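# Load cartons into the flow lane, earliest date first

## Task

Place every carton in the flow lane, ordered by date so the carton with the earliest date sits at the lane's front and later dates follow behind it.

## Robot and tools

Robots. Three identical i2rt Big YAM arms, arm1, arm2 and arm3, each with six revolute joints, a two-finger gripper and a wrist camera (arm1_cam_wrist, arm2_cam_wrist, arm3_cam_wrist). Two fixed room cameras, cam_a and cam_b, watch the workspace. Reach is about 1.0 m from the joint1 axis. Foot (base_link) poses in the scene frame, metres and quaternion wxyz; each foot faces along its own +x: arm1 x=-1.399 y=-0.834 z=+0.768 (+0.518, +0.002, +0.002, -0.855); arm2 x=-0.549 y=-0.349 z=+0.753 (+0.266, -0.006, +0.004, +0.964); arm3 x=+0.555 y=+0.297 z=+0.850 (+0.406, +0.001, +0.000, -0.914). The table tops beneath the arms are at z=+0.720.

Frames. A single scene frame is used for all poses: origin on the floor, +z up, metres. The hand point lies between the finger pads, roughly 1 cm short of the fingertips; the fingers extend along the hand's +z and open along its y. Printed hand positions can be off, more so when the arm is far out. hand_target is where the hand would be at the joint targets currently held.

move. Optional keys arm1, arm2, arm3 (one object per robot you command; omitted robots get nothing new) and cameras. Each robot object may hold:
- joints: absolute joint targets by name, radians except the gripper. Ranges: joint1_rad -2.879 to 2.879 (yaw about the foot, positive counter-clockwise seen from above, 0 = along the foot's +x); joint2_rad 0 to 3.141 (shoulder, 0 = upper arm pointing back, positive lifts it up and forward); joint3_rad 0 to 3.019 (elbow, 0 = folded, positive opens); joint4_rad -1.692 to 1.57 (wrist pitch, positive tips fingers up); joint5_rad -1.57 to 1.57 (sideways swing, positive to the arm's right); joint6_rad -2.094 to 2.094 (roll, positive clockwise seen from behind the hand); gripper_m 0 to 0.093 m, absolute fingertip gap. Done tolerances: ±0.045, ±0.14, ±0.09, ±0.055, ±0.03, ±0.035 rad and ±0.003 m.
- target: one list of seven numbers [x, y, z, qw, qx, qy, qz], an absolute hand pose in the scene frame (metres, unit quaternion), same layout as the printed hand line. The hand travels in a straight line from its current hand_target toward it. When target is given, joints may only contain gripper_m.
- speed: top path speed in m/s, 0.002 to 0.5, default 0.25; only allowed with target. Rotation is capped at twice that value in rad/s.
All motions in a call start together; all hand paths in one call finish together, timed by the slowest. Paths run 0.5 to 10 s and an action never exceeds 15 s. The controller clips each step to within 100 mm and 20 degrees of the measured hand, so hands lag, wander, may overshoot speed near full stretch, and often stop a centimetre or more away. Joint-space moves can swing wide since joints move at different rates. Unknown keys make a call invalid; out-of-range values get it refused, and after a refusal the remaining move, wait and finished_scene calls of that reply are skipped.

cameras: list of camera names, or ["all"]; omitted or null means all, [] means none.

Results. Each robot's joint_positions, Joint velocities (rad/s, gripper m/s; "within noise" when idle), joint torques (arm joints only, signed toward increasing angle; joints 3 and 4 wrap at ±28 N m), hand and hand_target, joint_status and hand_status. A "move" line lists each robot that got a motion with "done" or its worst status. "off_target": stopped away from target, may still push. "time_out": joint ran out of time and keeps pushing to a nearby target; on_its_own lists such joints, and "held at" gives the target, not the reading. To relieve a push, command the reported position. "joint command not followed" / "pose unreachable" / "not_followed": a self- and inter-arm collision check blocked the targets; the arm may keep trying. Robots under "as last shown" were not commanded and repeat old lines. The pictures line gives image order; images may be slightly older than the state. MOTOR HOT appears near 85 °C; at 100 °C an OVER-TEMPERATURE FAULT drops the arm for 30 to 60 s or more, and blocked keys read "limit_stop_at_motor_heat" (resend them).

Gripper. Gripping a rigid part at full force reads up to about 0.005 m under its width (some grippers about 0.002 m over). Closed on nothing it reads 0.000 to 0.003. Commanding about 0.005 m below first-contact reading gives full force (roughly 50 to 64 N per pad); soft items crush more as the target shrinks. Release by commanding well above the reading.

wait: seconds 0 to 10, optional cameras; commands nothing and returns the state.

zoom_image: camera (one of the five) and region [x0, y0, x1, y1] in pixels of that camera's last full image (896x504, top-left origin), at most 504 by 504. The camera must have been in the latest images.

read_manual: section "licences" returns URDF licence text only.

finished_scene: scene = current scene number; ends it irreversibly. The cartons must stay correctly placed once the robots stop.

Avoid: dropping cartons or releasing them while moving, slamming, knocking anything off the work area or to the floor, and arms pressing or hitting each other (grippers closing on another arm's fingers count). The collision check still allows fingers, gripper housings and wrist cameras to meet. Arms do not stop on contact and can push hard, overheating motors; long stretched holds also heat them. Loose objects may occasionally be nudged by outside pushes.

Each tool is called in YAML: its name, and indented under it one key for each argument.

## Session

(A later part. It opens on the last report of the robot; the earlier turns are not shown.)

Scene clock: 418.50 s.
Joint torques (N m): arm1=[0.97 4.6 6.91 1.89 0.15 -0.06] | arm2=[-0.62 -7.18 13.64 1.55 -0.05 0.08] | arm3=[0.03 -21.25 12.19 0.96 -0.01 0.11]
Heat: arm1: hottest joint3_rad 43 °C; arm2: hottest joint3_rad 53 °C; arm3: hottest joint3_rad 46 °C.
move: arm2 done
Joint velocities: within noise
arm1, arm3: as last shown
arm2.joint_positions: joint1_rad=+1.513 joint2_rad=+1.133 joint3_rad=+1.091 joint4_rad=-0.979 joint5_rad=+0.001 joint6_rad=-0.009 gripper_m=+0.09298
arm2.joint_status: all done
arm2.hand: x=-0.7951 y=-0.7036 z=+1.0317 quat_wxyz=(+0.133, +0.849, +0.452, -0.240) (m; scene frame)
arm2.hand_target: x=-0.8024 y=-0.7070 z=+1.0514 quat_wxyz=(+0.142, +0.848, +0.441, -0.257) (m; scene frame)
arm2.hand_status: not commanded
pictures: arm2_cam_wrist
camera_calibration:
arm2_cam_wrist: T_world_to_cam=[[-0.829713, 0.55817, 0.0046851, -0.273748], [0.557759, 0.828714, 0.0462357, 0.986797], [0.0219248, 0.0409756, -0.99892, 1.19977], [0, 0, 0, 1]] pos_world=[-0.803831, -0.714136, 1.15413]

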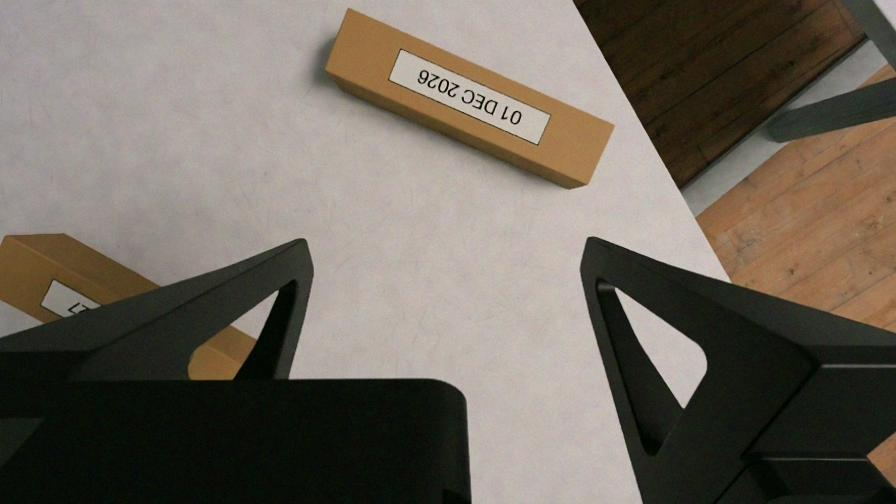

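zoom_image:
  camera: "arm2_cam_wrist"
  region: [310, 0, 640, 200]

Scaled by 1.527 from the camera's 896x504 image, which has a finer 1280x720 frame.

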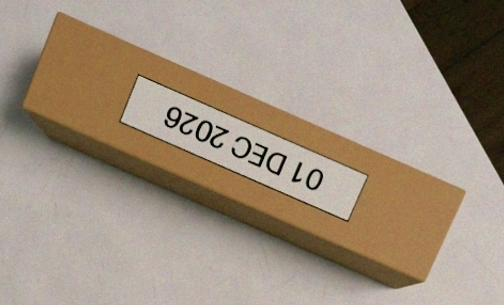

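move:
  arm2: {"target": [-0.893, -0.812, 0.914, 0, 0.4733, 0.8809, 0], "speed": 0.3}
  arm3: {"joints": {"joint1_rad": -0.2, "joint2_rad": 1.127, "joint3_rad": 1.124, "joint4_rad": -0.975, "joint5_rad": 0.0, "joint6_rad": 0.0}}
  cameras: ["arm2_cam_wrist", "arm3_cam_wrist"]

Scene clock: 441.03 s.
Joint torques (N m): arm1=[0.97 4.6 6.94 1.87 0.15 -0.06] | arm2=[0.73 -15.44 14.23 -0.29 -0.05 -0.1] | arm3=[-0.44 -9.41 12.49 1.01 0.01 0.11]
Heat: arm1: hottest joint3_rad 42 °C; arm2: hottest joint3_rad 56 °C; arm3: hottest joint3_rad 45 °C.
move: arm2 off_target; arm3 done
Joint velocities: within noise
arm1: as last shown
arm2.joint_positions: joint1_rad=+1.470 joint2_rad=+1.857 joint3_rad=+1.647 joint4_rad=-1.391 joint5_rad=+0.012 joint6_rad=-1.204 gripper_m=+0.09299
arm2.joint_status: not commanded
arm2.hand: x=-0.8866 y=-0.7950 z=+0.9043 quat_wxyz=(+0.003, +0.482, +0.876, +0.013) (m; scene frame)
arm2.hand_target: x=-0.8924 y=-0.8113 z=+0.9140 quat_wxyz=(+0.000, +0.473, +0.881, +0.000) (m; scene frame)
arm2.hand_status: off_target (0.021 m and 1.9 deg from the pose sent, 0.188 m and 73.7 deg at the start)
arm3.joint_positions: joint1_rad=-0.192 joint2_rad=+1.114 joint3_rad=+1.121 joint4_rad=-0.965 joint5_rad=+0.001 joint6_rad=-0.005 gripper_m=+0.09399
arm3.joint_status: all done
arm3.hand: x=+0.2026 y=+0.0340 z=+1.1512 quat_wxyz=(-0.095, -0.904, -0.304, +0.285) (m; scene frame)
arm3.hand_target: x=+0.1998 y=+0.0364 z=+1.1458 quat_wxyz=(-0.092, -0.909, -0.299, +0.276) (m; scene frame)
arm3.hand_status: not commanded
pictures: arm2_cam_wrist, arm3_cam_wrist
camera_calibration:
arm2_cam_wrist: T_world_to_cam=[[-0.842502, -0.538546, -0.0125746, -1.16569], [-0.447967, 0.687453, 0.571607, -0.359548], [-0.299192, 0.487213, -0.820431, 0.986914], [0, 0, 0, 1]] pos_world=[-0.847883, -0.861441, 1.00056]
arm3_cam_wrist: T_world_to_cam=[[-0.594683, 0.803913, -0.00866172, 0.104035], [0.8035, 0.594673, 0.0273999, -0.212689], [0.027178, 0.00933456, -0.999587, 1.26793], [0, 0, 0, 1]] pos_world=[0.198304, 0.0310097, 1.27413]

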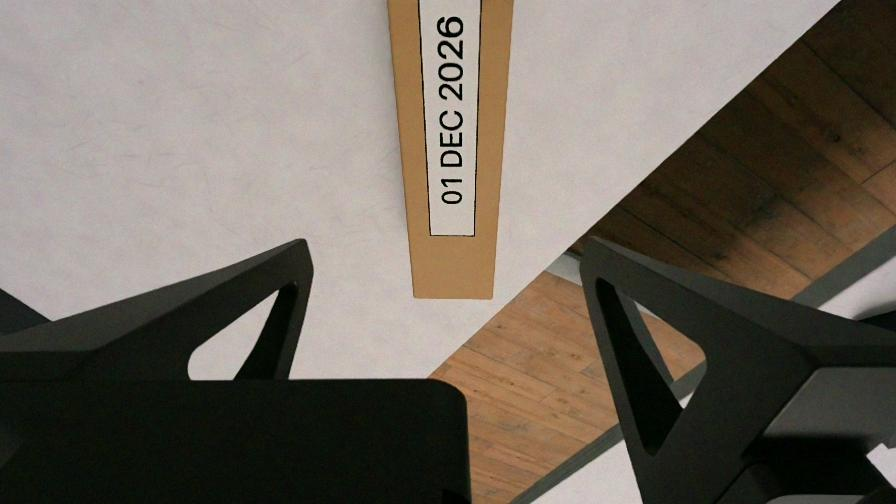

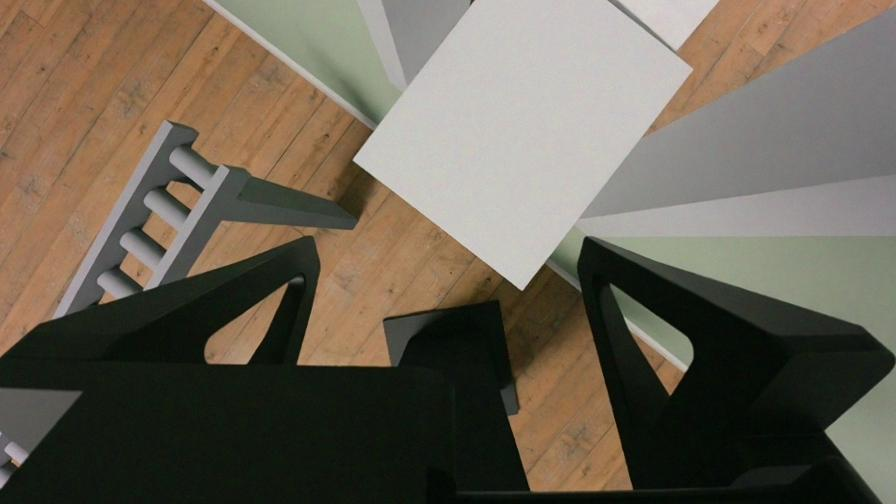

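move:
  arm2: {"target": [-0.880, -0.8115, 0.757, 0, 0.4733, 0.8809, 0], "speed": 0.2}
  cameras: ["arm2_cam_wrist"]

Scene clock: 451.23 s.
Joint torques (N m): arm1=[1.08 4.66 6.94 1.88 0.15 -0.06] | arm2=[0.85 -16.62 8.27 0.7 -0.05 0.01] | arm3=[-0.38 -9.47 12.55 0.91 0.01 0.12]
Heat: arm1: hottest joint3_rad 42 °C; arm2: hottest joint3_rad 56 °C; arm3: hottest joint3_rad 44 °C.
move: arm2 off_target
Joint velocities: within noise
arm1, arm3: as last shown
arm2.joint_positions: joint1_rad=+1.482 joint2_rad=+1.990 joint3_rad=+1.468 joint4_rad=-1.041 joint5_rad=+0.012 joint6_rad=-1.204 gripper_m=+0.09299
arm2.joint_status: not commanded
arm2.hand: x=-0.8863 y=-0.8095 z=+0.7679 quat_wxyz=(+0.000, +0.477, +0.879, -0.006) (m; scene frame)
arm2.hand_target: x=-0.8799 y=-0.8113 z=+0.7571 quat_wxyz=(+0.000, +0.473, +0.881, +0.000) (m; scene frame)
arm2.hand_status: off_target (0.013 m and 0.9 deg from the pose sent, 0.148 m and 1.9 deg at the start)
pictures: arm2_cam_wrist
camera_calibration:
arm2_cam_wrist: T_world_to_cam=[[-0.835823, -0.548489, 0.0236478, -1.20494], [-0.443318, 0.699711, 0.560244, -0.248653], [-0.323835, 0.457781, -0.82799, 0.842242], [0, 0, 0, 1]] pos_world=[-0.844604, -0.872476, 0.865169]

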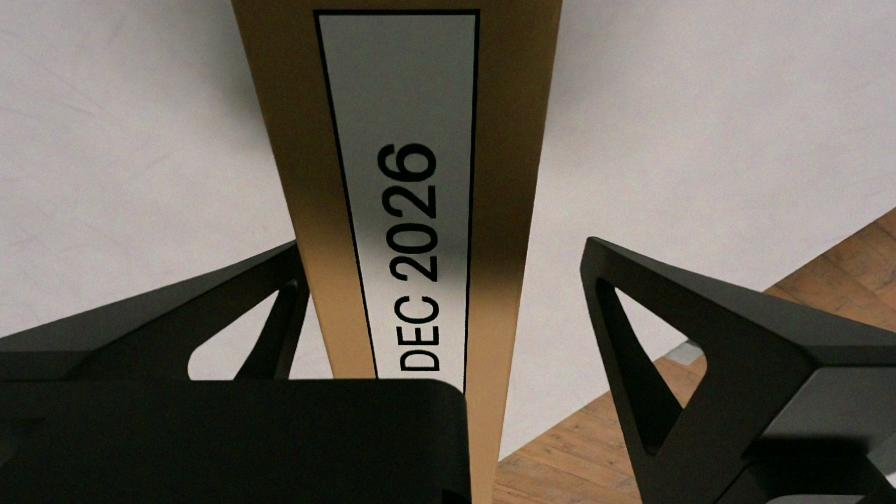

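move:
  arm2: {"joints": {"gripper_m": 0.055}}
  cameras: []

move:
  arm2: {"target": [-0.865, -0.790, 0.92, 0, 0.4733, 0.8809, 0], "speed": 0.3}
  cameras: ["arm2_cam_wrist"]

Scene clock: 453.70 s.
Joint torques (N m): arm1=[0.97 4.6 6.93 1.87 0.15 -0.06] | arm2=[0.67 -16.67 8.27 0.7 -0.06 0.01] | arm3=[-0.56 -9.29 12.48 0.99 0.01 0.11]
Heat: arm1: hottest joint3_rad 42 °C; arm2: hottest joint3_rad 55 °C; arm3: hottest joint3_rad 44 °C.
move: arm2 off_target
Joint velocities: within noise
arm1, arm3: as last shown
arm2.joint_positions: joint1_rad=+1.484 joint2_rad=+1.990 joint3_rad=+1.468 joint4_rad=-1.041 joint5_rad=+0.013 joint6_rad=-1.204 gripper_m=+0.06090
arm2.joint_status: gripper_m off_target (ended at +0.06093, target +0.05500)
arm2.hand: x=-0.8857 y=-0.8100 z=+0.7679 quat_wxyz=(+0.000, +0.476, +0.879, -0.006) (m; scene frame)
arm2.hand_target: x=-0.8800 y=-0.8112 z=+0.7571 quat_wxyz=(+0.000, +0.473, +0.881, +0.000) (m; scene frame)
arm2.hand_status: not commanded
pictures: none
No camera images: "cameras" was empty.

Scene clock: 455.13 s.
Joint torques (N m): arm1=[0.97 4.6 6.93 1.88 0.15 -0.06] | arm2=[0.85 -14.74 14.63 -0.24 -0.09 0.05] | arm3=[-0.5 -9.41 12.51 0.96 0.01 0.12]
Heat: arm1: hottest joint3_rad 42 °C; arm2: hottest joint3_rad 55 °C; arm3: hottest joint3_rad 44 °C.
move: arm2 off_target
Joint velocities: within noise
arm1, arm3: as last shown
arm2.joint_positions: joint1_rad=+1.486 joint2_rad=+1.778 joint3_rad=+1.520 joint4_rad=-1.365 joint5_rad=+0.013 joint6_rad=-1.204 gripper_m=+0.06090
arm2.joint_status: not commanded
arm2.hand: x=-0.8578 y=-0.7699 z=+0.8993 quat_wxyz=(+0.004, +0.475, +0.880, +0.024) (m; scene frame)
arm2.hand_target: x=-0.8641 y=-0.7888 z=+0.9201 quat_wxyz=(+0.000, +0.473, +0.881, +0.000) (m; scene frame)
arm2.hand_status: off_target (0.030 m and 2.8 deg from the pose sent, 0.155 m and 0.8 deg at the start)
pictures: arm2_cam_wrist
camera_calibration:
arm2_cam_wrist: T_world_to_cam=[[-0.833288, -0.55187, -0.0327171, -1.11222], [-0.466126, 0.669535, 0.578316, -0.396426], [-0.29725, 0.497154, -0.815157, 0.983714], [0, 0, 0, 1]] pos_world=[-0.819175, -0.837437, 0.994752]

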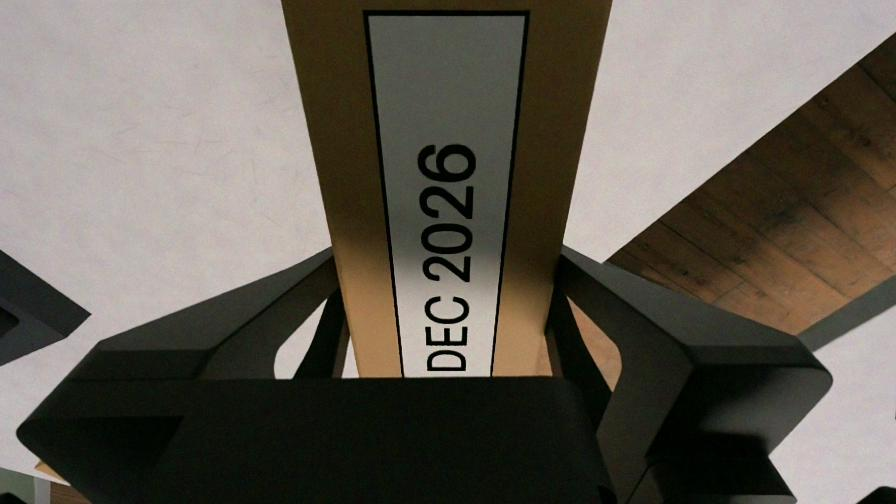

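move:
  arm2: {"joints": {"joint1_rad": -1.74, "joint2_rad": 1.592, "joint3_rad": 1.421, "joint4_rad": -1.40, "joint5_rad": 0.0, "joint6_rad": 0.862}}
  cameras: ["arm2_cam_wrist", "cam_a", "arm3_cam_wrist"]

Scene clock: 475.70 s.
Joint torques (N m): arm1=[0.91 4.66 6.93 1.88 0.15 -0.06] | arm2=[0.15 -15.15 9.46 -0.16 -0.01 0.08] | arm3=[-0.5 -9.47 12.52 0.96 0.02 0.11]
Heat: arm1: hottest joint3_rad 42 °C; arm2: hottest joint3_rad 56 °C; arm3: hottest joint3_rad 43 °C.
move: arm2 done
Joint velocities: within noise
arm1, arm3: as last shown
arm2.joint_positions: joint1_rad=-1.744 joint2_rad=+1.611 joint3_rad=+1.427 joint4_rad=-1.391 joint5_rad=+0.001 joint6_rad=+0.852 gripper_m=+0.06097
arm2.joint_status: all done
arm2.hand: x=-0.2365 y=+0.0152 z=+0.9420 quat_wxyz=(-0.004, +0.003, -1.000, +0.008) (m; scene frame)
arm2.hand_target: x=-0.2416 y=+0.0129 z=+0.9487 quat_wxyz=(-0.005, +0.000, -1.000, +0.006) (m; scene frame)
arm2.hand_status: not commanded
pictures: arm2_cam_wrist, arm3_cam_wrist, cam_a
camera_calibration:
arm2_cam_wrist: T_world_to_cam=[[0.0100815, -0.999527, 0.02906, -0.0117209], [-0.82899, 0.00789688, 0.559208, -0.71495], [-0.559173, -0.0297281, -0.828518, 0.771648], [0, 0, 0, 1]] pos_world=[-0.161084, 0.0168702, 1.03947]
arm3_cam_wrist: T_world_to_cam=[[-0.594683, 0.803913, -0.00866172, 0.104035], [0.8035, 0.594673, 0.0273999, -0.212689], [0.027178, 0.00933456, -0.999587, 1.26793], [0, 0, 0, 1]] pos_world=[0.198304, 0.0310097, 1.27413]

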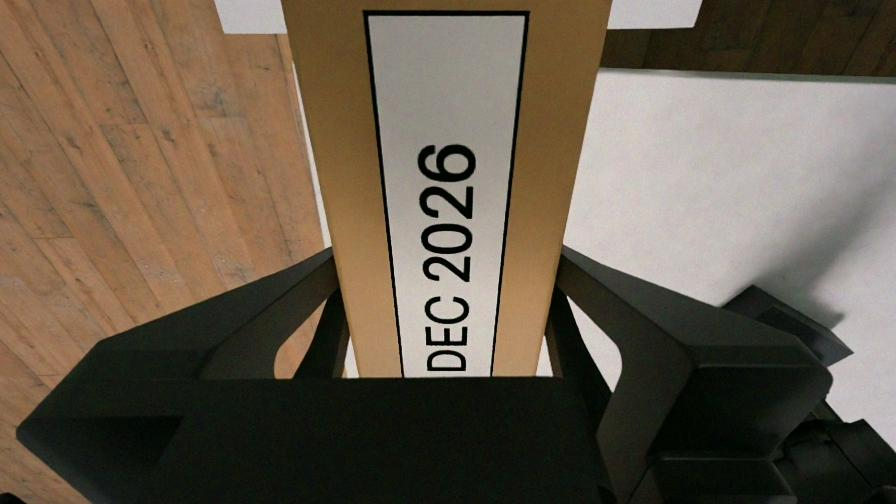

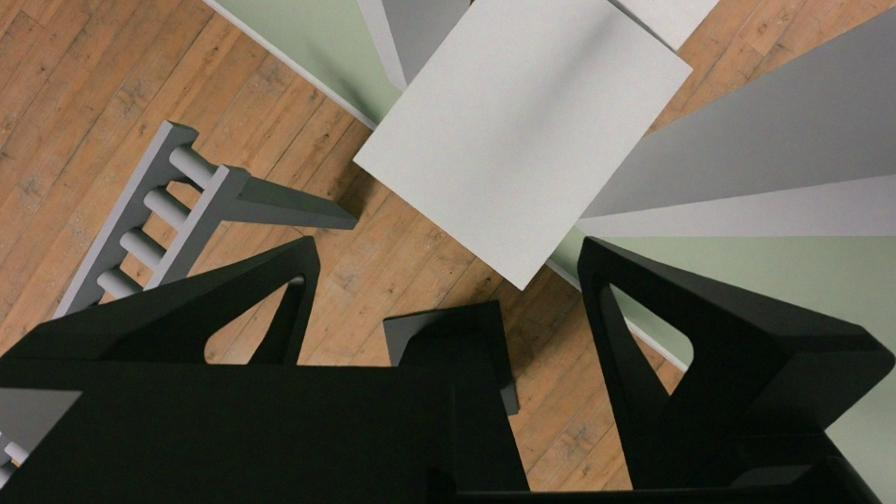

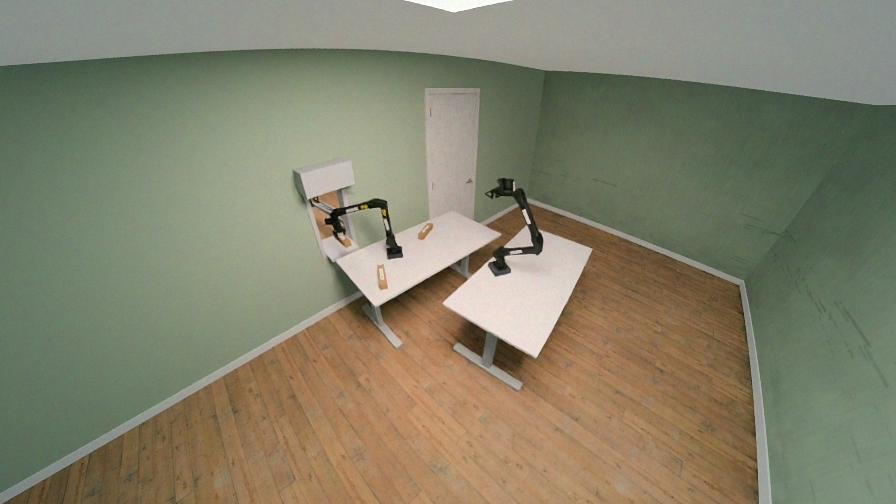

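move:
  arm2: {"target": [0.020, 0.003, 0.875, 0, 0.0, 1.0, 0], "speed": 0.2}
  arm3: {"joints": {"joint1_rad": 0.3}}
  cameras: ["arm2_cam_wrist", "arm3_cam_wrist"]

Scene clock: 482.27 s.
Joint torques (N m): arm1=[1.03 4.6 6.94 1.88 0.15 -0.06] | arm2=[-0.32 -20.6 15.58 -0.27 -0.07 -0.1] | arm3=[0.79 -9.47 12.49 0.96 0.03 0.11]
Heat: arm1: hottest joint3_rad 42 °C; arm2: hottest joint3_rad 56 °C; arm3: hottest joint3_rad 43 °C.
move: arm2 off_target; arm3 done
Joint velocities: within noise
arm1: as last shown
arm2.joint_positions: joint1_rad=-2.052 joint2_rad=+2.147 joint3_rad=+1.973 joint4_rad=-1.452 joint5_rad=-0.012 joint6_rad=+0.560 gripper_m=+0.06097
arm2.joint_status: not commanded
arm2.hand: x=+0.0020 y=-0.0081 z=+0.8540 quat_wxyz=(+0.021, -0.005, -1.000, +0.015) (m; scene frame)
arm2.hand_target: x=+0.0185 y=+0.0021 z=+0.8754 quat_wxyz=(-0.001, +0.000, -1.000, +0.000) (m; scene frame)
arm2.hand_status: off_target (0.030 m and 3.1 deg from the pose sent, 0.265 m and 1.1 deg at the start)
arm3.joint_positions: joint1_rad=+0.291 joint2_rad=+1.114 joint3_rad=+1.121 joint4_rad=-0.965 joint5_rad=+0.000 joint6_rad=-0.005 gripper_m=+0.09399
arm3.joint_status: all done
arm3.hand: x=+0.3649 y=-0.0989 z=+1.1515 quat_wxyz=(-0.161, -0.805, -0.511, +0.255) (m; scene frame)
arm3.hand_target: x=+0.3684 y=-0.1014 z=+1.1461 quat_wxyz=(-0.158, -0.806, -0.514, +0.245) (m; scene frame)
arm3.hand_status: not commanded
pictures: arm2_cam_wrist, arm3_cam_wrist
camera_calibration:
arm2_cam_wrist: T_world_to_cam=[[-0.0048381, -0.999065, 0.0429696, -0.0466431], [-0.799603, 0.0296692, 0.599795, -0.50242], [-0.600509, -0.0314567, -0.798999, 0.806197], [0, 0, 0, 1]] pos_world=[0.0821667, -0.00633274, 0.947504]
arm3_cam_wrist: T_world_to_cam=[[-0.899761, 0.436274, -0.00973499, 0.383521], [0.435906, 0.899597, 0.0266811, -0.098908], [0.0203978, 0.0197631, -0.999597, 1.26857], [0, 0, 0, 1]] pos_world=[0.362316, -0.103414, 1.27443]

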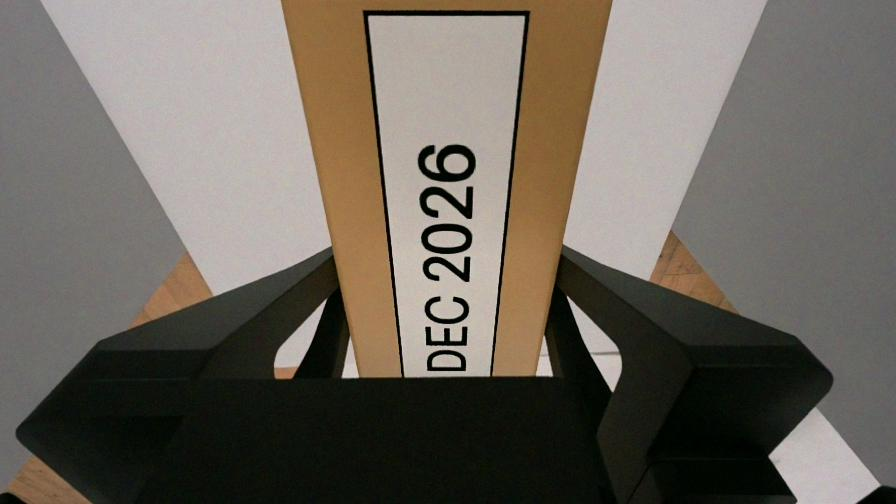

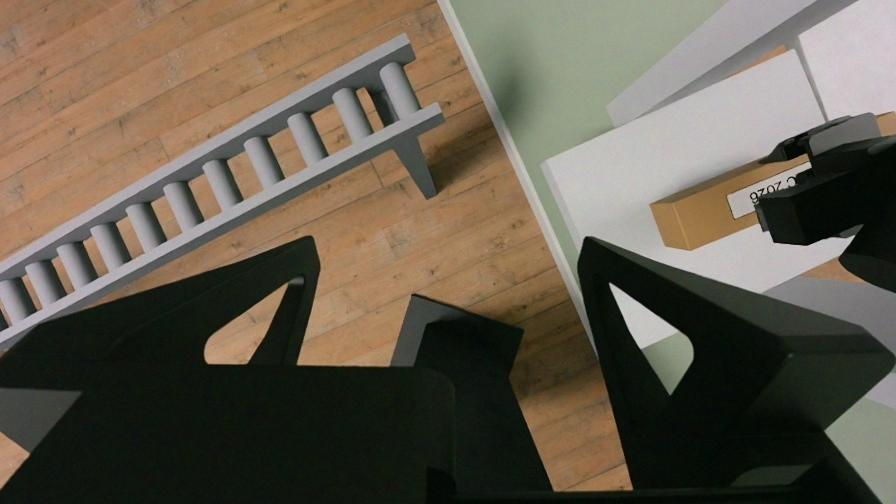

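move:
  arm2: {"target": [0.016, 0.005, 0.80, 0.018, 0.0, 1.0, 0.011], "speed": 0.12}
  cameras: ["arm2_cam_wrist", "arm3_cam_wrist"]

Scene clock: 488.17 s.
Joint torques (N m): arm1=[0.97 4.66 6.93 1.87 0.15 -0.06] | arm2=[0.21 -21.6 9.57 0.75 -0.07 -0.04] | arm3=[0.85 -9.35 12.52 0.95 0.02 0.11]
Heat: arm1: hottest joint3_rad 42 °C; arm2: hottest joint3_rad 56 °C; arm3: hottest joint3_rad 43 °C.
move: arm2 done
Joint velocities: within noise
arm1.joint_positions: joint1_rad=+2.139 joint2_rad=+0.495 joint3_rad=+1.497 joint4_rad=-1.207 joint5_rad=+0.003 joint6_rad=+0.009 gripper_m=+0.09296
arm1.joint_status: not commanded
arm1.hand: x=-1.2332 y=-0.8238 z=+1.4098 quat_wxyz=(-0.631, +0.028, -0.774, -0.031) (m; scene frame)
arm1.hand_target: x=-1.2313 y=-0.8233 z=+1.4123 quat_wxyz=(-0.634, +0.032, -0.772, -0.029) (m; scene frame)
arm1.hand_status: not commanded
arm2.joint_positions: joint1_rad=-2.052 joint2_rad=+2.173 joint3_rad=+1.871 joint4_rad=-1.239 joint5_rad=-0.012 joint6_rad=+0.560 gripper_m=+0.06097
arm2.joint_status: not commanded
arm2.hand: x=+0.0163 y=-0.0002 z=+0.7989 quat_wxyz=(-0.014, -0.005, -1.000, -0.007) (m; scene frame)
arm2.hand_target: x=+0.0159 y=+0.0051 z=+0.8000 quat_wxyz=(-0.018, +0.000, -1.000, -0.011) (m; scene frame)
arm2.hand_status: done (0.005 m and 0.8 deg from the pose sent, 0.057 m and 5.5 deg at the start)
arm3: as last shown
pictures: arm2_cam_wrist, arm3_cam_wrist
camera_calibration:
arm2_cam_wrist: T_world_to_cam=[[-0.00478464, -0.999988, -0.00139563, -0.000915232], [-0.840175, 0.00326312, 0.542305, -0.411596], [-0.542294, 0.00376731, -0.84018, 0.802966], [0, 0, 0, 1]] pos_world=[0.0896261, -0.00259715, 0.897845]
arm3_cam_wrist: T_world_to_cam=[[-0.899761, 0.436274, -0.00973499, 0.383521], [0.435906, 0.899597, 0.0266811, -0.098908], [0.0203978, 0.0197631, -0.999597, 1.26857], [0, 0, 0, 1]] pos_world=[0.362316, -0.103414, 1.27443]

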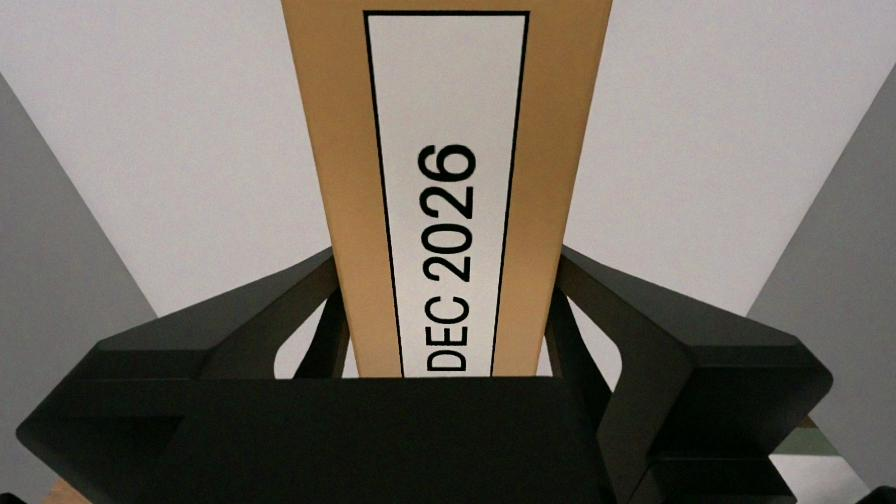

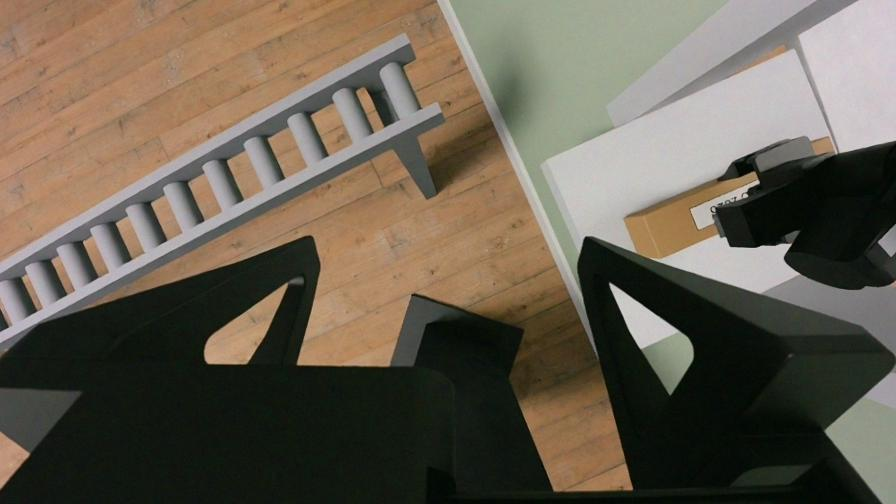

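move:
  arm2: {"target": [0.016, 0.005, 0.783, 0.014, 0.0, 1.0, 0.009], "speed": 0.06}
  cameras: []

move:
  arm2: {"target": [0.016, 0.005, 0.772, 0.014, 0.0, 1.0, 0.009], "speed": 0.06}
  cameras: ["arm3_cam_wrist"]

Scene clock: 491.50 s.
Joint torques (N m): arm1=[1.08 4.72 6.91 1.88 0.15 -0.06] | arm2=[0.26 -20.95 9.24 0.75 -0.06 -0.04] | arm3=[0.79 -9.29 12.48 1.01 0.02 0.11]
Heat: arm1: hottest joint3_rad 42 °C; arm2: hottest joint3_rad 55 °C; arm3: hottest joint3_rad 43 °C.
move: arm2 done
Joint velocities: within noise
arm1, arm3: as last shown
arm2.joint_positions: joint1_rad=-2.052 joint2_rad=+2.183 joint3_rad=+1.866 joint4_rad=-1.217 joint5_rad=-0.013 joint6_rad=+0.560 gripper_m=+0.06097
arm2.joint_status: not commanded
arm2.hand: x=+0.0187 y=+0.0014 z=+0.7910 quat_wxyz=(-0.017, -0.005, -1.000, -0.010) (m; scene frame)
arm2.hand_target: x=+0.0159 y=+0.0051 z=+0.7832 quat_wxyz=(-0.014, +0.000, -1.000, -0.009) (m; scene frame)
arm2.hand_status: done (0.009 m and 0.6 deg from the pose sent, 0.017 m and 0.6 deg at the start)
pictures: none
No camera images: "cameras" was empty.

Scene clock: 492.47 s.
Joint torques (N m): arm1=[0.91 4.6 6.93 1.89 0.15 -0.06] | arm2=[0.21 -20.13 8.47 1.46 -0.06 -0.04] | arm3=[0.79 -9.47 12.52 0.99 0.02 0.1]
Heat: arm1: hottest joint3_rad 42 °C; arm2: hottest joint3_rad 55 °C; arm3: hottest joint3_rad 43 °C.
move: arm2 off_target
Joint velocities: within noise
arm1, arm3: as last shown
arm2.joint_positions: joint1_rad=-2.052 joint2_rad=+2.183 joint3_rad=+1.863 joint4_rad=-1.211 joint5_rad=-0.013 joint6_rad=+0.560 gripper_m=+0.06097
arm2.joint_status: not commanded
arm2.hand: x=+0.0192 y=+0.0017 z=+0.7899 quat_wxyz=(-0.018, -0.005, -1.000, -0.011) (m; scene frame)
arm2.hand_target: x=+0.0156 y=+0.0048 z=+0.7724 quat_wxyz=(-0.014, +0.000, -1.000, -0.009) (m; scene frame)
arm2.hand_status: off_target (0.019 m and 0.7 deg from the pose sent, 0.019 m and 0.6 deg at the start)
pictures: arm3_cam_wrist
camera_calibration:
arm3_cam_wrist: T_world_to_cam=[[-0.899761, 0.436274, -0.00973499, 0.383521], [0.435906, 0.899597, 0.0266811, -0.098908], [0.0203978, 0.0197631, -0.999597, 1.26857], [0, 0, 0, 1]] pos_world=[0.362316, -0.103414, 1.27443]

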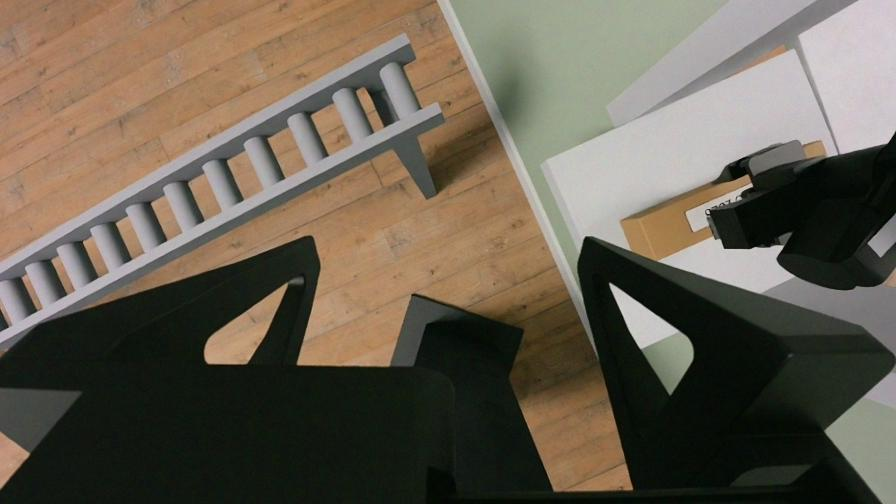

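move:
  arm2: {"joints": {"gripper_m": 0.093}}
  cameras: []

move:
  arm2: {"target": [0.010, 0.000, 0.91, 0.014, 0.0, 1.0, 0.009], "speed": 0.3}
  cameras: ["arm2_cam_wrist", "arm3_cam_wrist"]

Scene clock: 495.63 s.
Joint torques (N m): arm1=[0.97 4.66 6.93 1.88 0.15 -0.06] | arm2=[0.26 -19.78 8.62 0.83 -0.05 -0.05] | arm3=[1.2 -9.47 12.49 0.92 0.01 0.12]
Heat: arm1: hottest joint3_rad 42 °C; arm2: hottest joint3_rad 55 °C; arm3: hottest joint3_rad 43 °C.
move: arm2 done
Joint velocities: within noise
arm1, arm3: as last shown
arm2.joint_positions: joint1_rad=-2.052 joint2_rad=+2.183 joint3_rad=+1.863 joint4_rad=-1.196 joint5_rad=-0.013 joint6_rad=+0.560 gripper_m=+0.09285
arm2.joint_status: all done
arm2.hand: x=+0.0223 y=+0.0036 z=+0.7901 quat_wxyz=(-0.025, -0.004, -1.000, -0.014) (m; scene frame)
arm2.hand_target: x=+0.0156 y=+0.0048 z=+0.7724 quat_wxyz=(-0.014, +0.000, -1.000, -0.009) (m; scene frame)
arm2.hand_status: not commanded
pictures: none
No camera images: "cameras" was empty.

Scene clock: 497.07 s.
Joint torques (N m): arm1=[1.03 4.66 6.91 1.89 0.15 -0.06] | arm2=[-0.03 -19.14 13.89 -0.01 -0.06 -0.09] | arm3=[0.97 -9.29 12.51 0.92 0 0.12]
Heat: arm1: hottest joint3_rad 42 °C; arm2: hottest joint3_rad 55 °C; arm3: hottest joint3_rad 43 °C.
move: arm2 off_target
Joint velocities: within noise
arm1, arm3: as last shown
arm2.joint_positions: joint1_rad=-2.052 joint2_rad=+2.066 joint3_rad=+1.982 joint4_rad=-1.468 joint5_rad=-0.013 joint6_rad=+0.560 gripper_m=+0.09294
arm2.joint_status: not commanded
arm2.hand: x=+0.0004 y=-0.0078 z=+0.9076 quat_wxyz=(-0.009, -0.005, -1.000, -0.005) (m; scene frame)
arm2.hand_target: x=+0.0095 y=-0.0002 z=+0.9098 quat_wxyz=(-0.014, +0.000, -1.000, -0.009) (m; scene frame)
arm2.hand_status: off_target (0.013 m and 0.9 deg from the pose sent, 0.121 m and 1.5 deg at the start)
pictures: arm2_cam_wrist, arm3_cam_wrist
camera_calibration:
arm2_cam_wrist: T_world_to_cam=[[-0.00486758, -0.999983, 0.00331148, -0.0127677], [-0.834885, 0.00588659, 0.550393, -0.491121], [-0.550403, -0.0000856253, -0.834899, 0.880826], [0, 0, 0, 1]] pos_world=[0.0747178, -0.00980107, 1.00575]
arm3_cam_wrist: T_world_to_cam=[[-0.899761, 0.436274, -0.00973499, 0.383521], [0.435906, 0.899597, 0.0266811, -0.098908], [0.0203978, 0.0197631, -0.999597, 1.26857], [0, 0, 0, 1]] pos_world=[0.362316, -0.103414, 1.27443]

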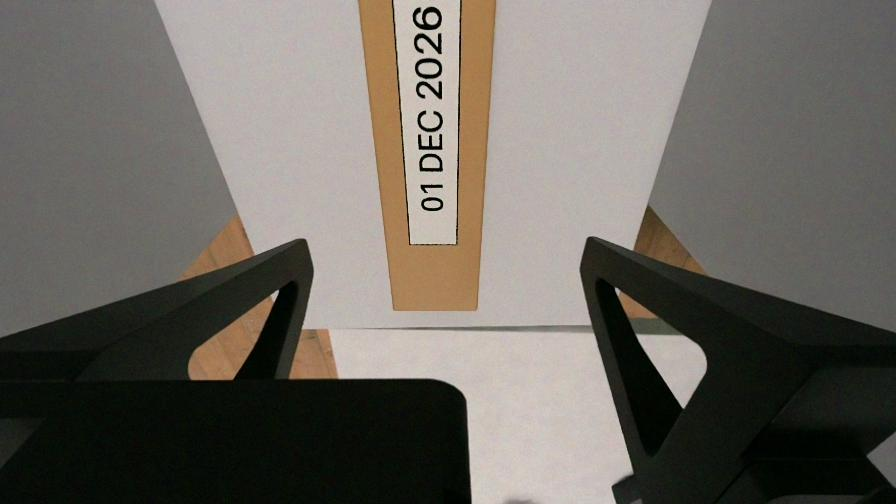

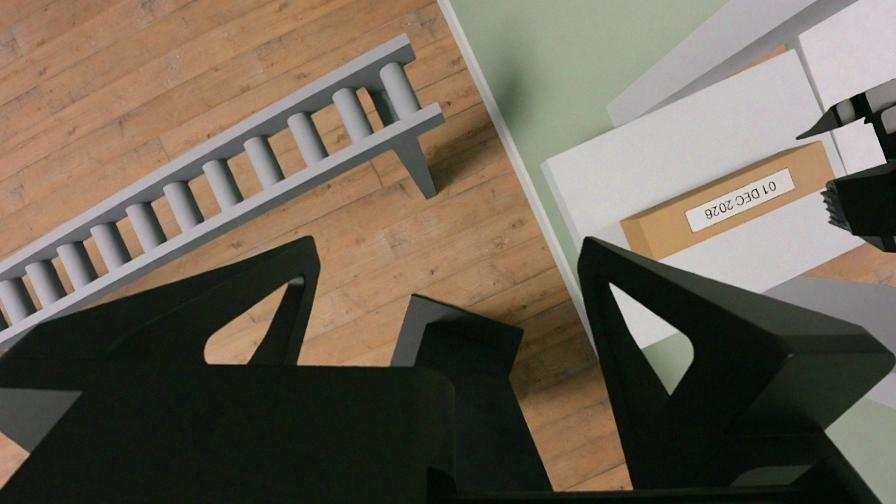

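move:
  arm2: {"target": [-0.25, 0.01, 0.95, 0, 0, 1, 0], "speed": 0.3}
  cameras: ["arm3_cam_wrist"]

Scene clock: 533.87 s.
Joint torques (N m): arm1=[0.97 4.66 6.91 1.87 0.15 -0.06] | arm2=[0.03 -12.81 8.81 0.7 0.1 0.08] | arm3=[1.03 -9.47 12.53 0.92 0.03 0.11]
Heat: arm1: hottest joint3_rad 41 °C; arm2: hottest joint3_rad 60 °C; arm3: hottest joint3_rad 43 °C.
move: arm2 done
Joint velocities: within noise
arm1, arm3: as last shown
arm2.joint_positions: joint1_rad=-1.739 joint2_rad=+1.568 joint3_rad=+1.414 joint4_rad=-1.407 joint5_rad=-0.016 joint6_rad=+0.855 gripper_m=+0.09294
arm2.joint_status: not commanded
arm2.hand: x=-0.2477 y=+0.0108 z=+0.9564 quat_wxyz=(-0.002, +0.004, -1.000, -0.003) (m; scene frame)
arm2.hand_target: x=-0.2501 y=+0.0100 z=+0.9501 quat_wxyz=(+0.000, +0.000, -1.000, +0.000) (m; scene frame)
arm2.hand_status: done (0.007 m and 0.6 deg from the pose sent, 0.255 m and 1.3 deg at the start)
pictures: arm3_cam_wrist
camera_calibration:
arm3_cam_wrist: T_world_to_cam=[[-0.899761, 0.436274, -0.00973499, 0.383521], [0.435906, 0.899597, 0.0266811, -0.098908], [0.0203978, 0.0197631, -0.999597, 1.26857], [0, 0, 0, 1]] pos_world=[0.362316, -0.103414, 1.27443]

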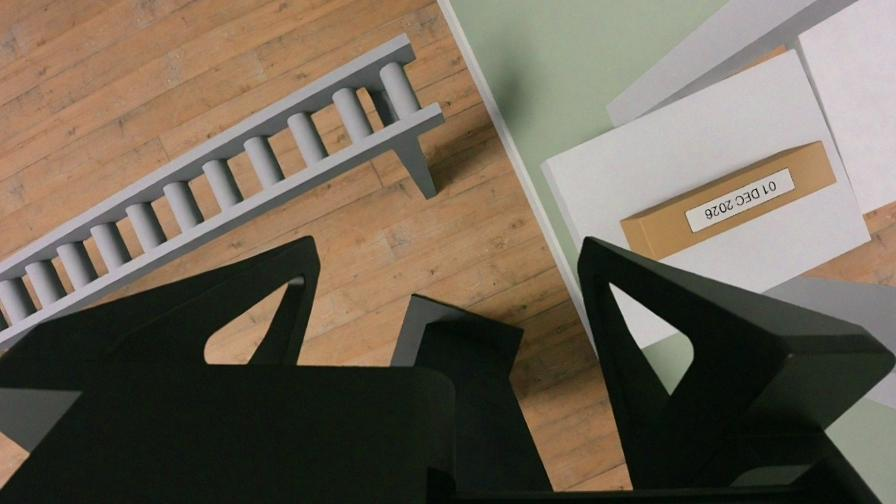

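move:
  arm2: {"joints": {"joint1_rad": -0.333, "joint2_rad": 1.127, "joint3_rad": 1.124, "joint4_rad": -0.975, "joint5_rad": 0.0, "joint6_rad": -0.436}}
  arm3: {"target": [0.25, 0.0, 0.93, 0, 1, 0, 0], "speed": 0.3}
  cameras: ["arm3_cam_wrist", "arm2_cam_wrist"]

Scene clock: 562.50 s.
Joint torques (N m): arm1=[0.97 4.6 6.93 1.88 0.15 -0.06] | arm2=[0.5 -6.18 10.04 1.85 -0.06 -0.09] | arm3=[-0.67 -14.62 12.11 0.05 -0.02 0.15]
Heat: arm1: hottest joint3_rad 41 °C; arm2: hottest joint3_rad 53 °C; arm3: hottest joint3_rad 44 °C.
move: arm2 done; arm3 done
Joint velocities: within noise
arm1: as last shown
arm2.joint_positions: joint1_rad=-0.341 joint2_rad=+1.120 joint3_rad=+1.138 joint4_rad=-0.984 joint5_rad=+0.000 joint6_rad=-0.425 gripper_m=+0.09300
arm2.joint_status: all done
arm2.hand: x=-0.8311 y=-0.0063 z=+1.0520 quat_wxyz=(-0.176, +0.932, -0.216, -0.231) (m; scene frame)
arm2.hand_target: x=-0.8339 y=-0.0085 z=+1.0429 quat_wxyz=(-0.173, +0.936, -0.207, -0.226) (m; scene frame)
arm2.hand_status: not commanded
arm3.joint_positions: joint1_rad=-0.053 joint2_rad=+1.554 joint3_rad=+1.043 joint4_rad=-1.061 joint5_rad=+0.004 joint6_rad=+0.767 gripper_m=+0.09400
arm3.joint_status: not commanded
arm3.hand: x=+0.2585 y=+0.0044 z=+0.9273 quat_wxyz=(+0.002, -1.000, -0.008, +0.000) (m; scene frame)
arm3.hand_target: x=+0.2502 y=+0.0002 z=+0.9299 quat_wxyz=(+0.000, -1.000, +0.000, +0.000) (m; scene frame)
arm3.hand_status: done (0.010 m and 1.0 deg from the pose sent, 0.268 m and 72.8 deg at the start)
pictures: arm2_cam_wrist, arm3_cam_wrist
camera_calibration:
arm2_cam_wrist: T_world_to_cam=[[0.484637, 0.840459, 0.242397, 0.151099], [0.858677, -0.509941, 0.0513131, 0.664502], [0.166735, 0.183272, -0.968819, 1.28187], [0, 0, 0, 1]] pos_world=[-0.857553, -0.0230668, 1.17118]
arm3_cam_wrist: T_world_to_cam=[[-0.000695181, 0.999999, 0.000723895, -0.00405533], [0.803389, 0.000127453, 0.595455, -0.757867], [0.595455, 0.000995518, -0.803388, 0.714038], [0, 0, 0, 1]] pos_world=[0.183681, 0.00344109, 1.02493]

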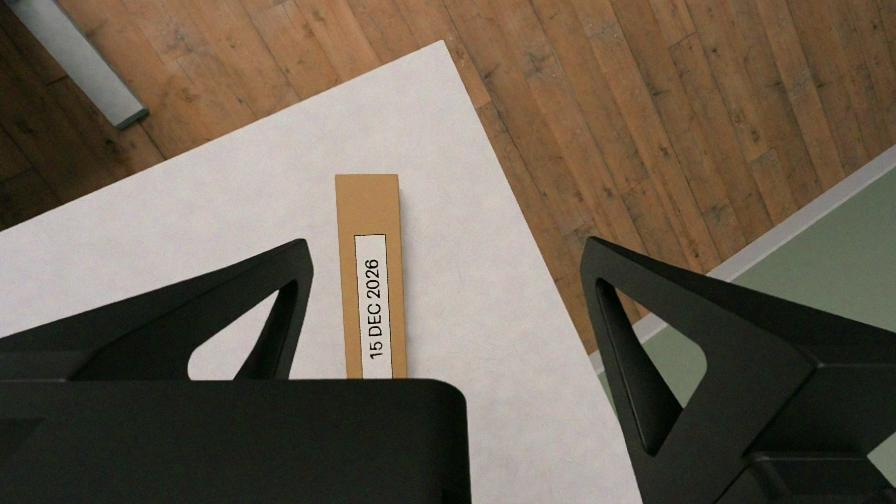

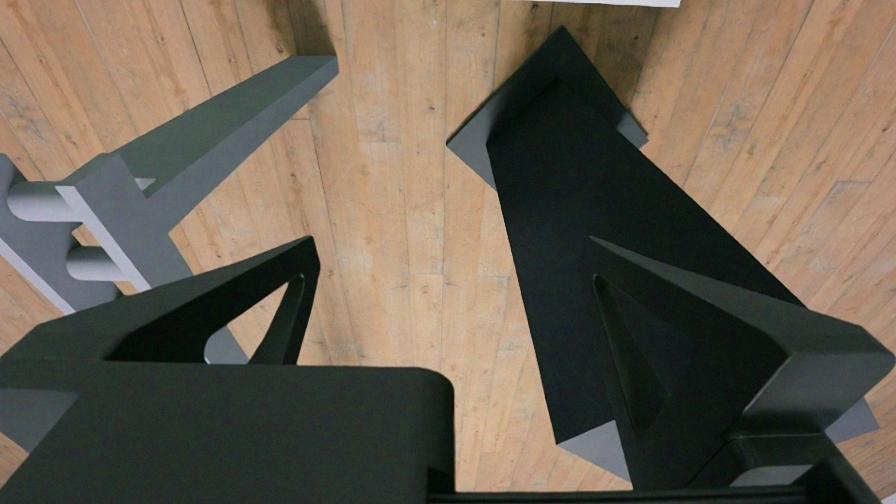

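move:
  arm2: {"target": [-0.801, -0.031, 0.884, 0, 0.976, -0.219, 0], "speed": 0.3}
  arm3: {"target": [-0.018, -0.012, 0.89, 0, 1, 0, 0], "speed": 0.3}
  cameras: ["arm3_cam_wrist", "arm2_cam_wrist"]

Scene clock: 569.03 s.
Joint torques (N m): arm1=[1.03 4.66 6.9 1.88 0.15 -0.06] | arm2=[-0.79 -9.23 8.92 0.03 0 -0.12] | arm3=[0.03 -24.47 14.6 0.02 -0.02 -0.02]
Heat: arm1: hottest joint3_rad 41 °C; arm2: hottest joint3_rad 52 °C; arm3: hottest joint3_rad 44 °C.
move: arm2 done; arm3 off_target
Joint velocities: within noise
arm1: as last shown
arm2.joint_positions: joint1_rad=-0.348 joint2_rad=+1.435 joint3_rad=+1.102 joint4_rad=-1.196 joint5_rad=-0.002 joint6_rad=-0.446 gripper_m=+0.09300
arm2.joint_status: not commanded
arm2.hand: x=-0.8083 y=-0.0301 z=+0.8914 quat_wxyz=(-0.007, +0.976, -0.219, -0.011) (m; scene frame)
arm2.hand_target: x=-0.8010 y=-0.0312 z=+0.8841 quat_wxyz=(+0.000, +0.976, -0.219, +0.000) (m; scene frame)
arm2.hand_status: done (0.010 m and 1.6 deg from the pose sent, 0.173 m and 33.8 deg at the start)
arm3.joint_positions: joint1_rad=-0.339 joint2_rad=+2.123 joint3_rad=+1.784 joint4_rad=-1.235 joint5_rad=+0.003 joint6_rad=+0.505 gripper_m=+0.09400
arm3.joint_status: not commanded
arm3.hand: x=-0.0066 y=-0.0060 z=+0.8933 quat_wxyz=(+0.002, -1.000, +0.004, -0.001) (m; scene frame)
arm3.hand_target: x=-0.0176 y=-0.0116 z=+0.8902 quat_wxyz=(+0.000, -1.000, +0.000, +0.001) (m; scene frame)
arm3.hand_status: off_target (0.013 m and 0.5 deg from the pose sent, 0.279 m and 1.0 deg at the start)
pictures: arm2_cam_wrist, arm3_cam_wrist
camera_calibration:
arm2_cam_wrist: T_world_to_cam=[[0.422751, 0.905966, 0.0225176, 0.346977], [0.754959, -0.365814, 0.544259, 0.122082], [0.501318, -0.213086, -0.838615, 1.26925], [0, 0, 0, 1]] pos_world=[-0.875151, 0.000770658, 0.990159]
arm3_cam_wrist: T_world_to_cam=[[0.0233413, 0.999726, 0.00202619, 0.00519068], [0.801317, -0.0199207, 0.597909, -0.527142], [0.597785, -0.0123323, -0.801562, 0.842931], [0, 0, 0, 1]] pos_world=[-0.0816048, -0.00529499, 0.990834]

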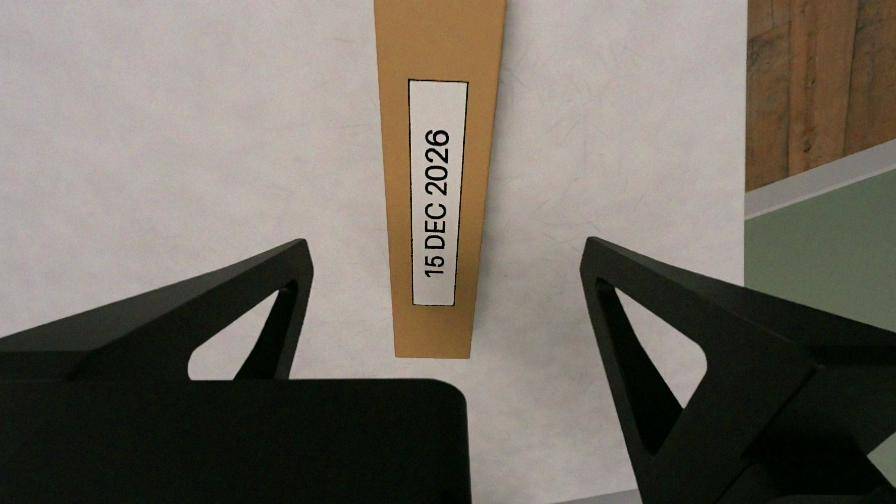

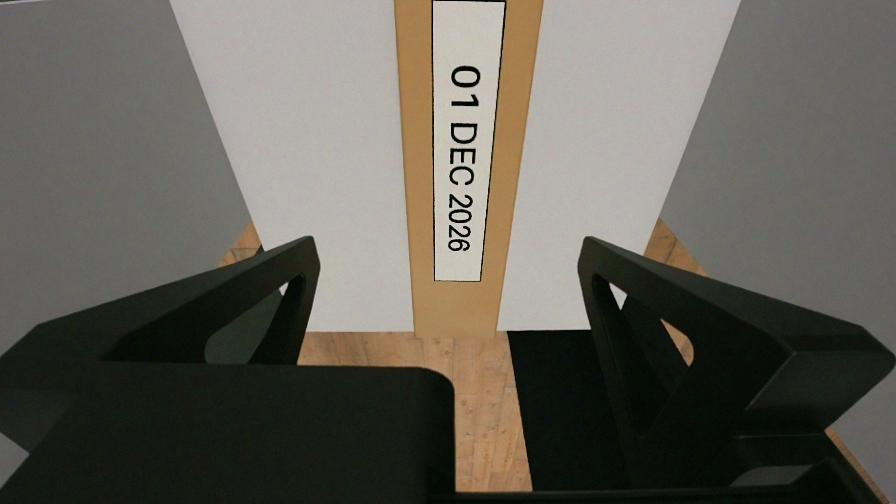

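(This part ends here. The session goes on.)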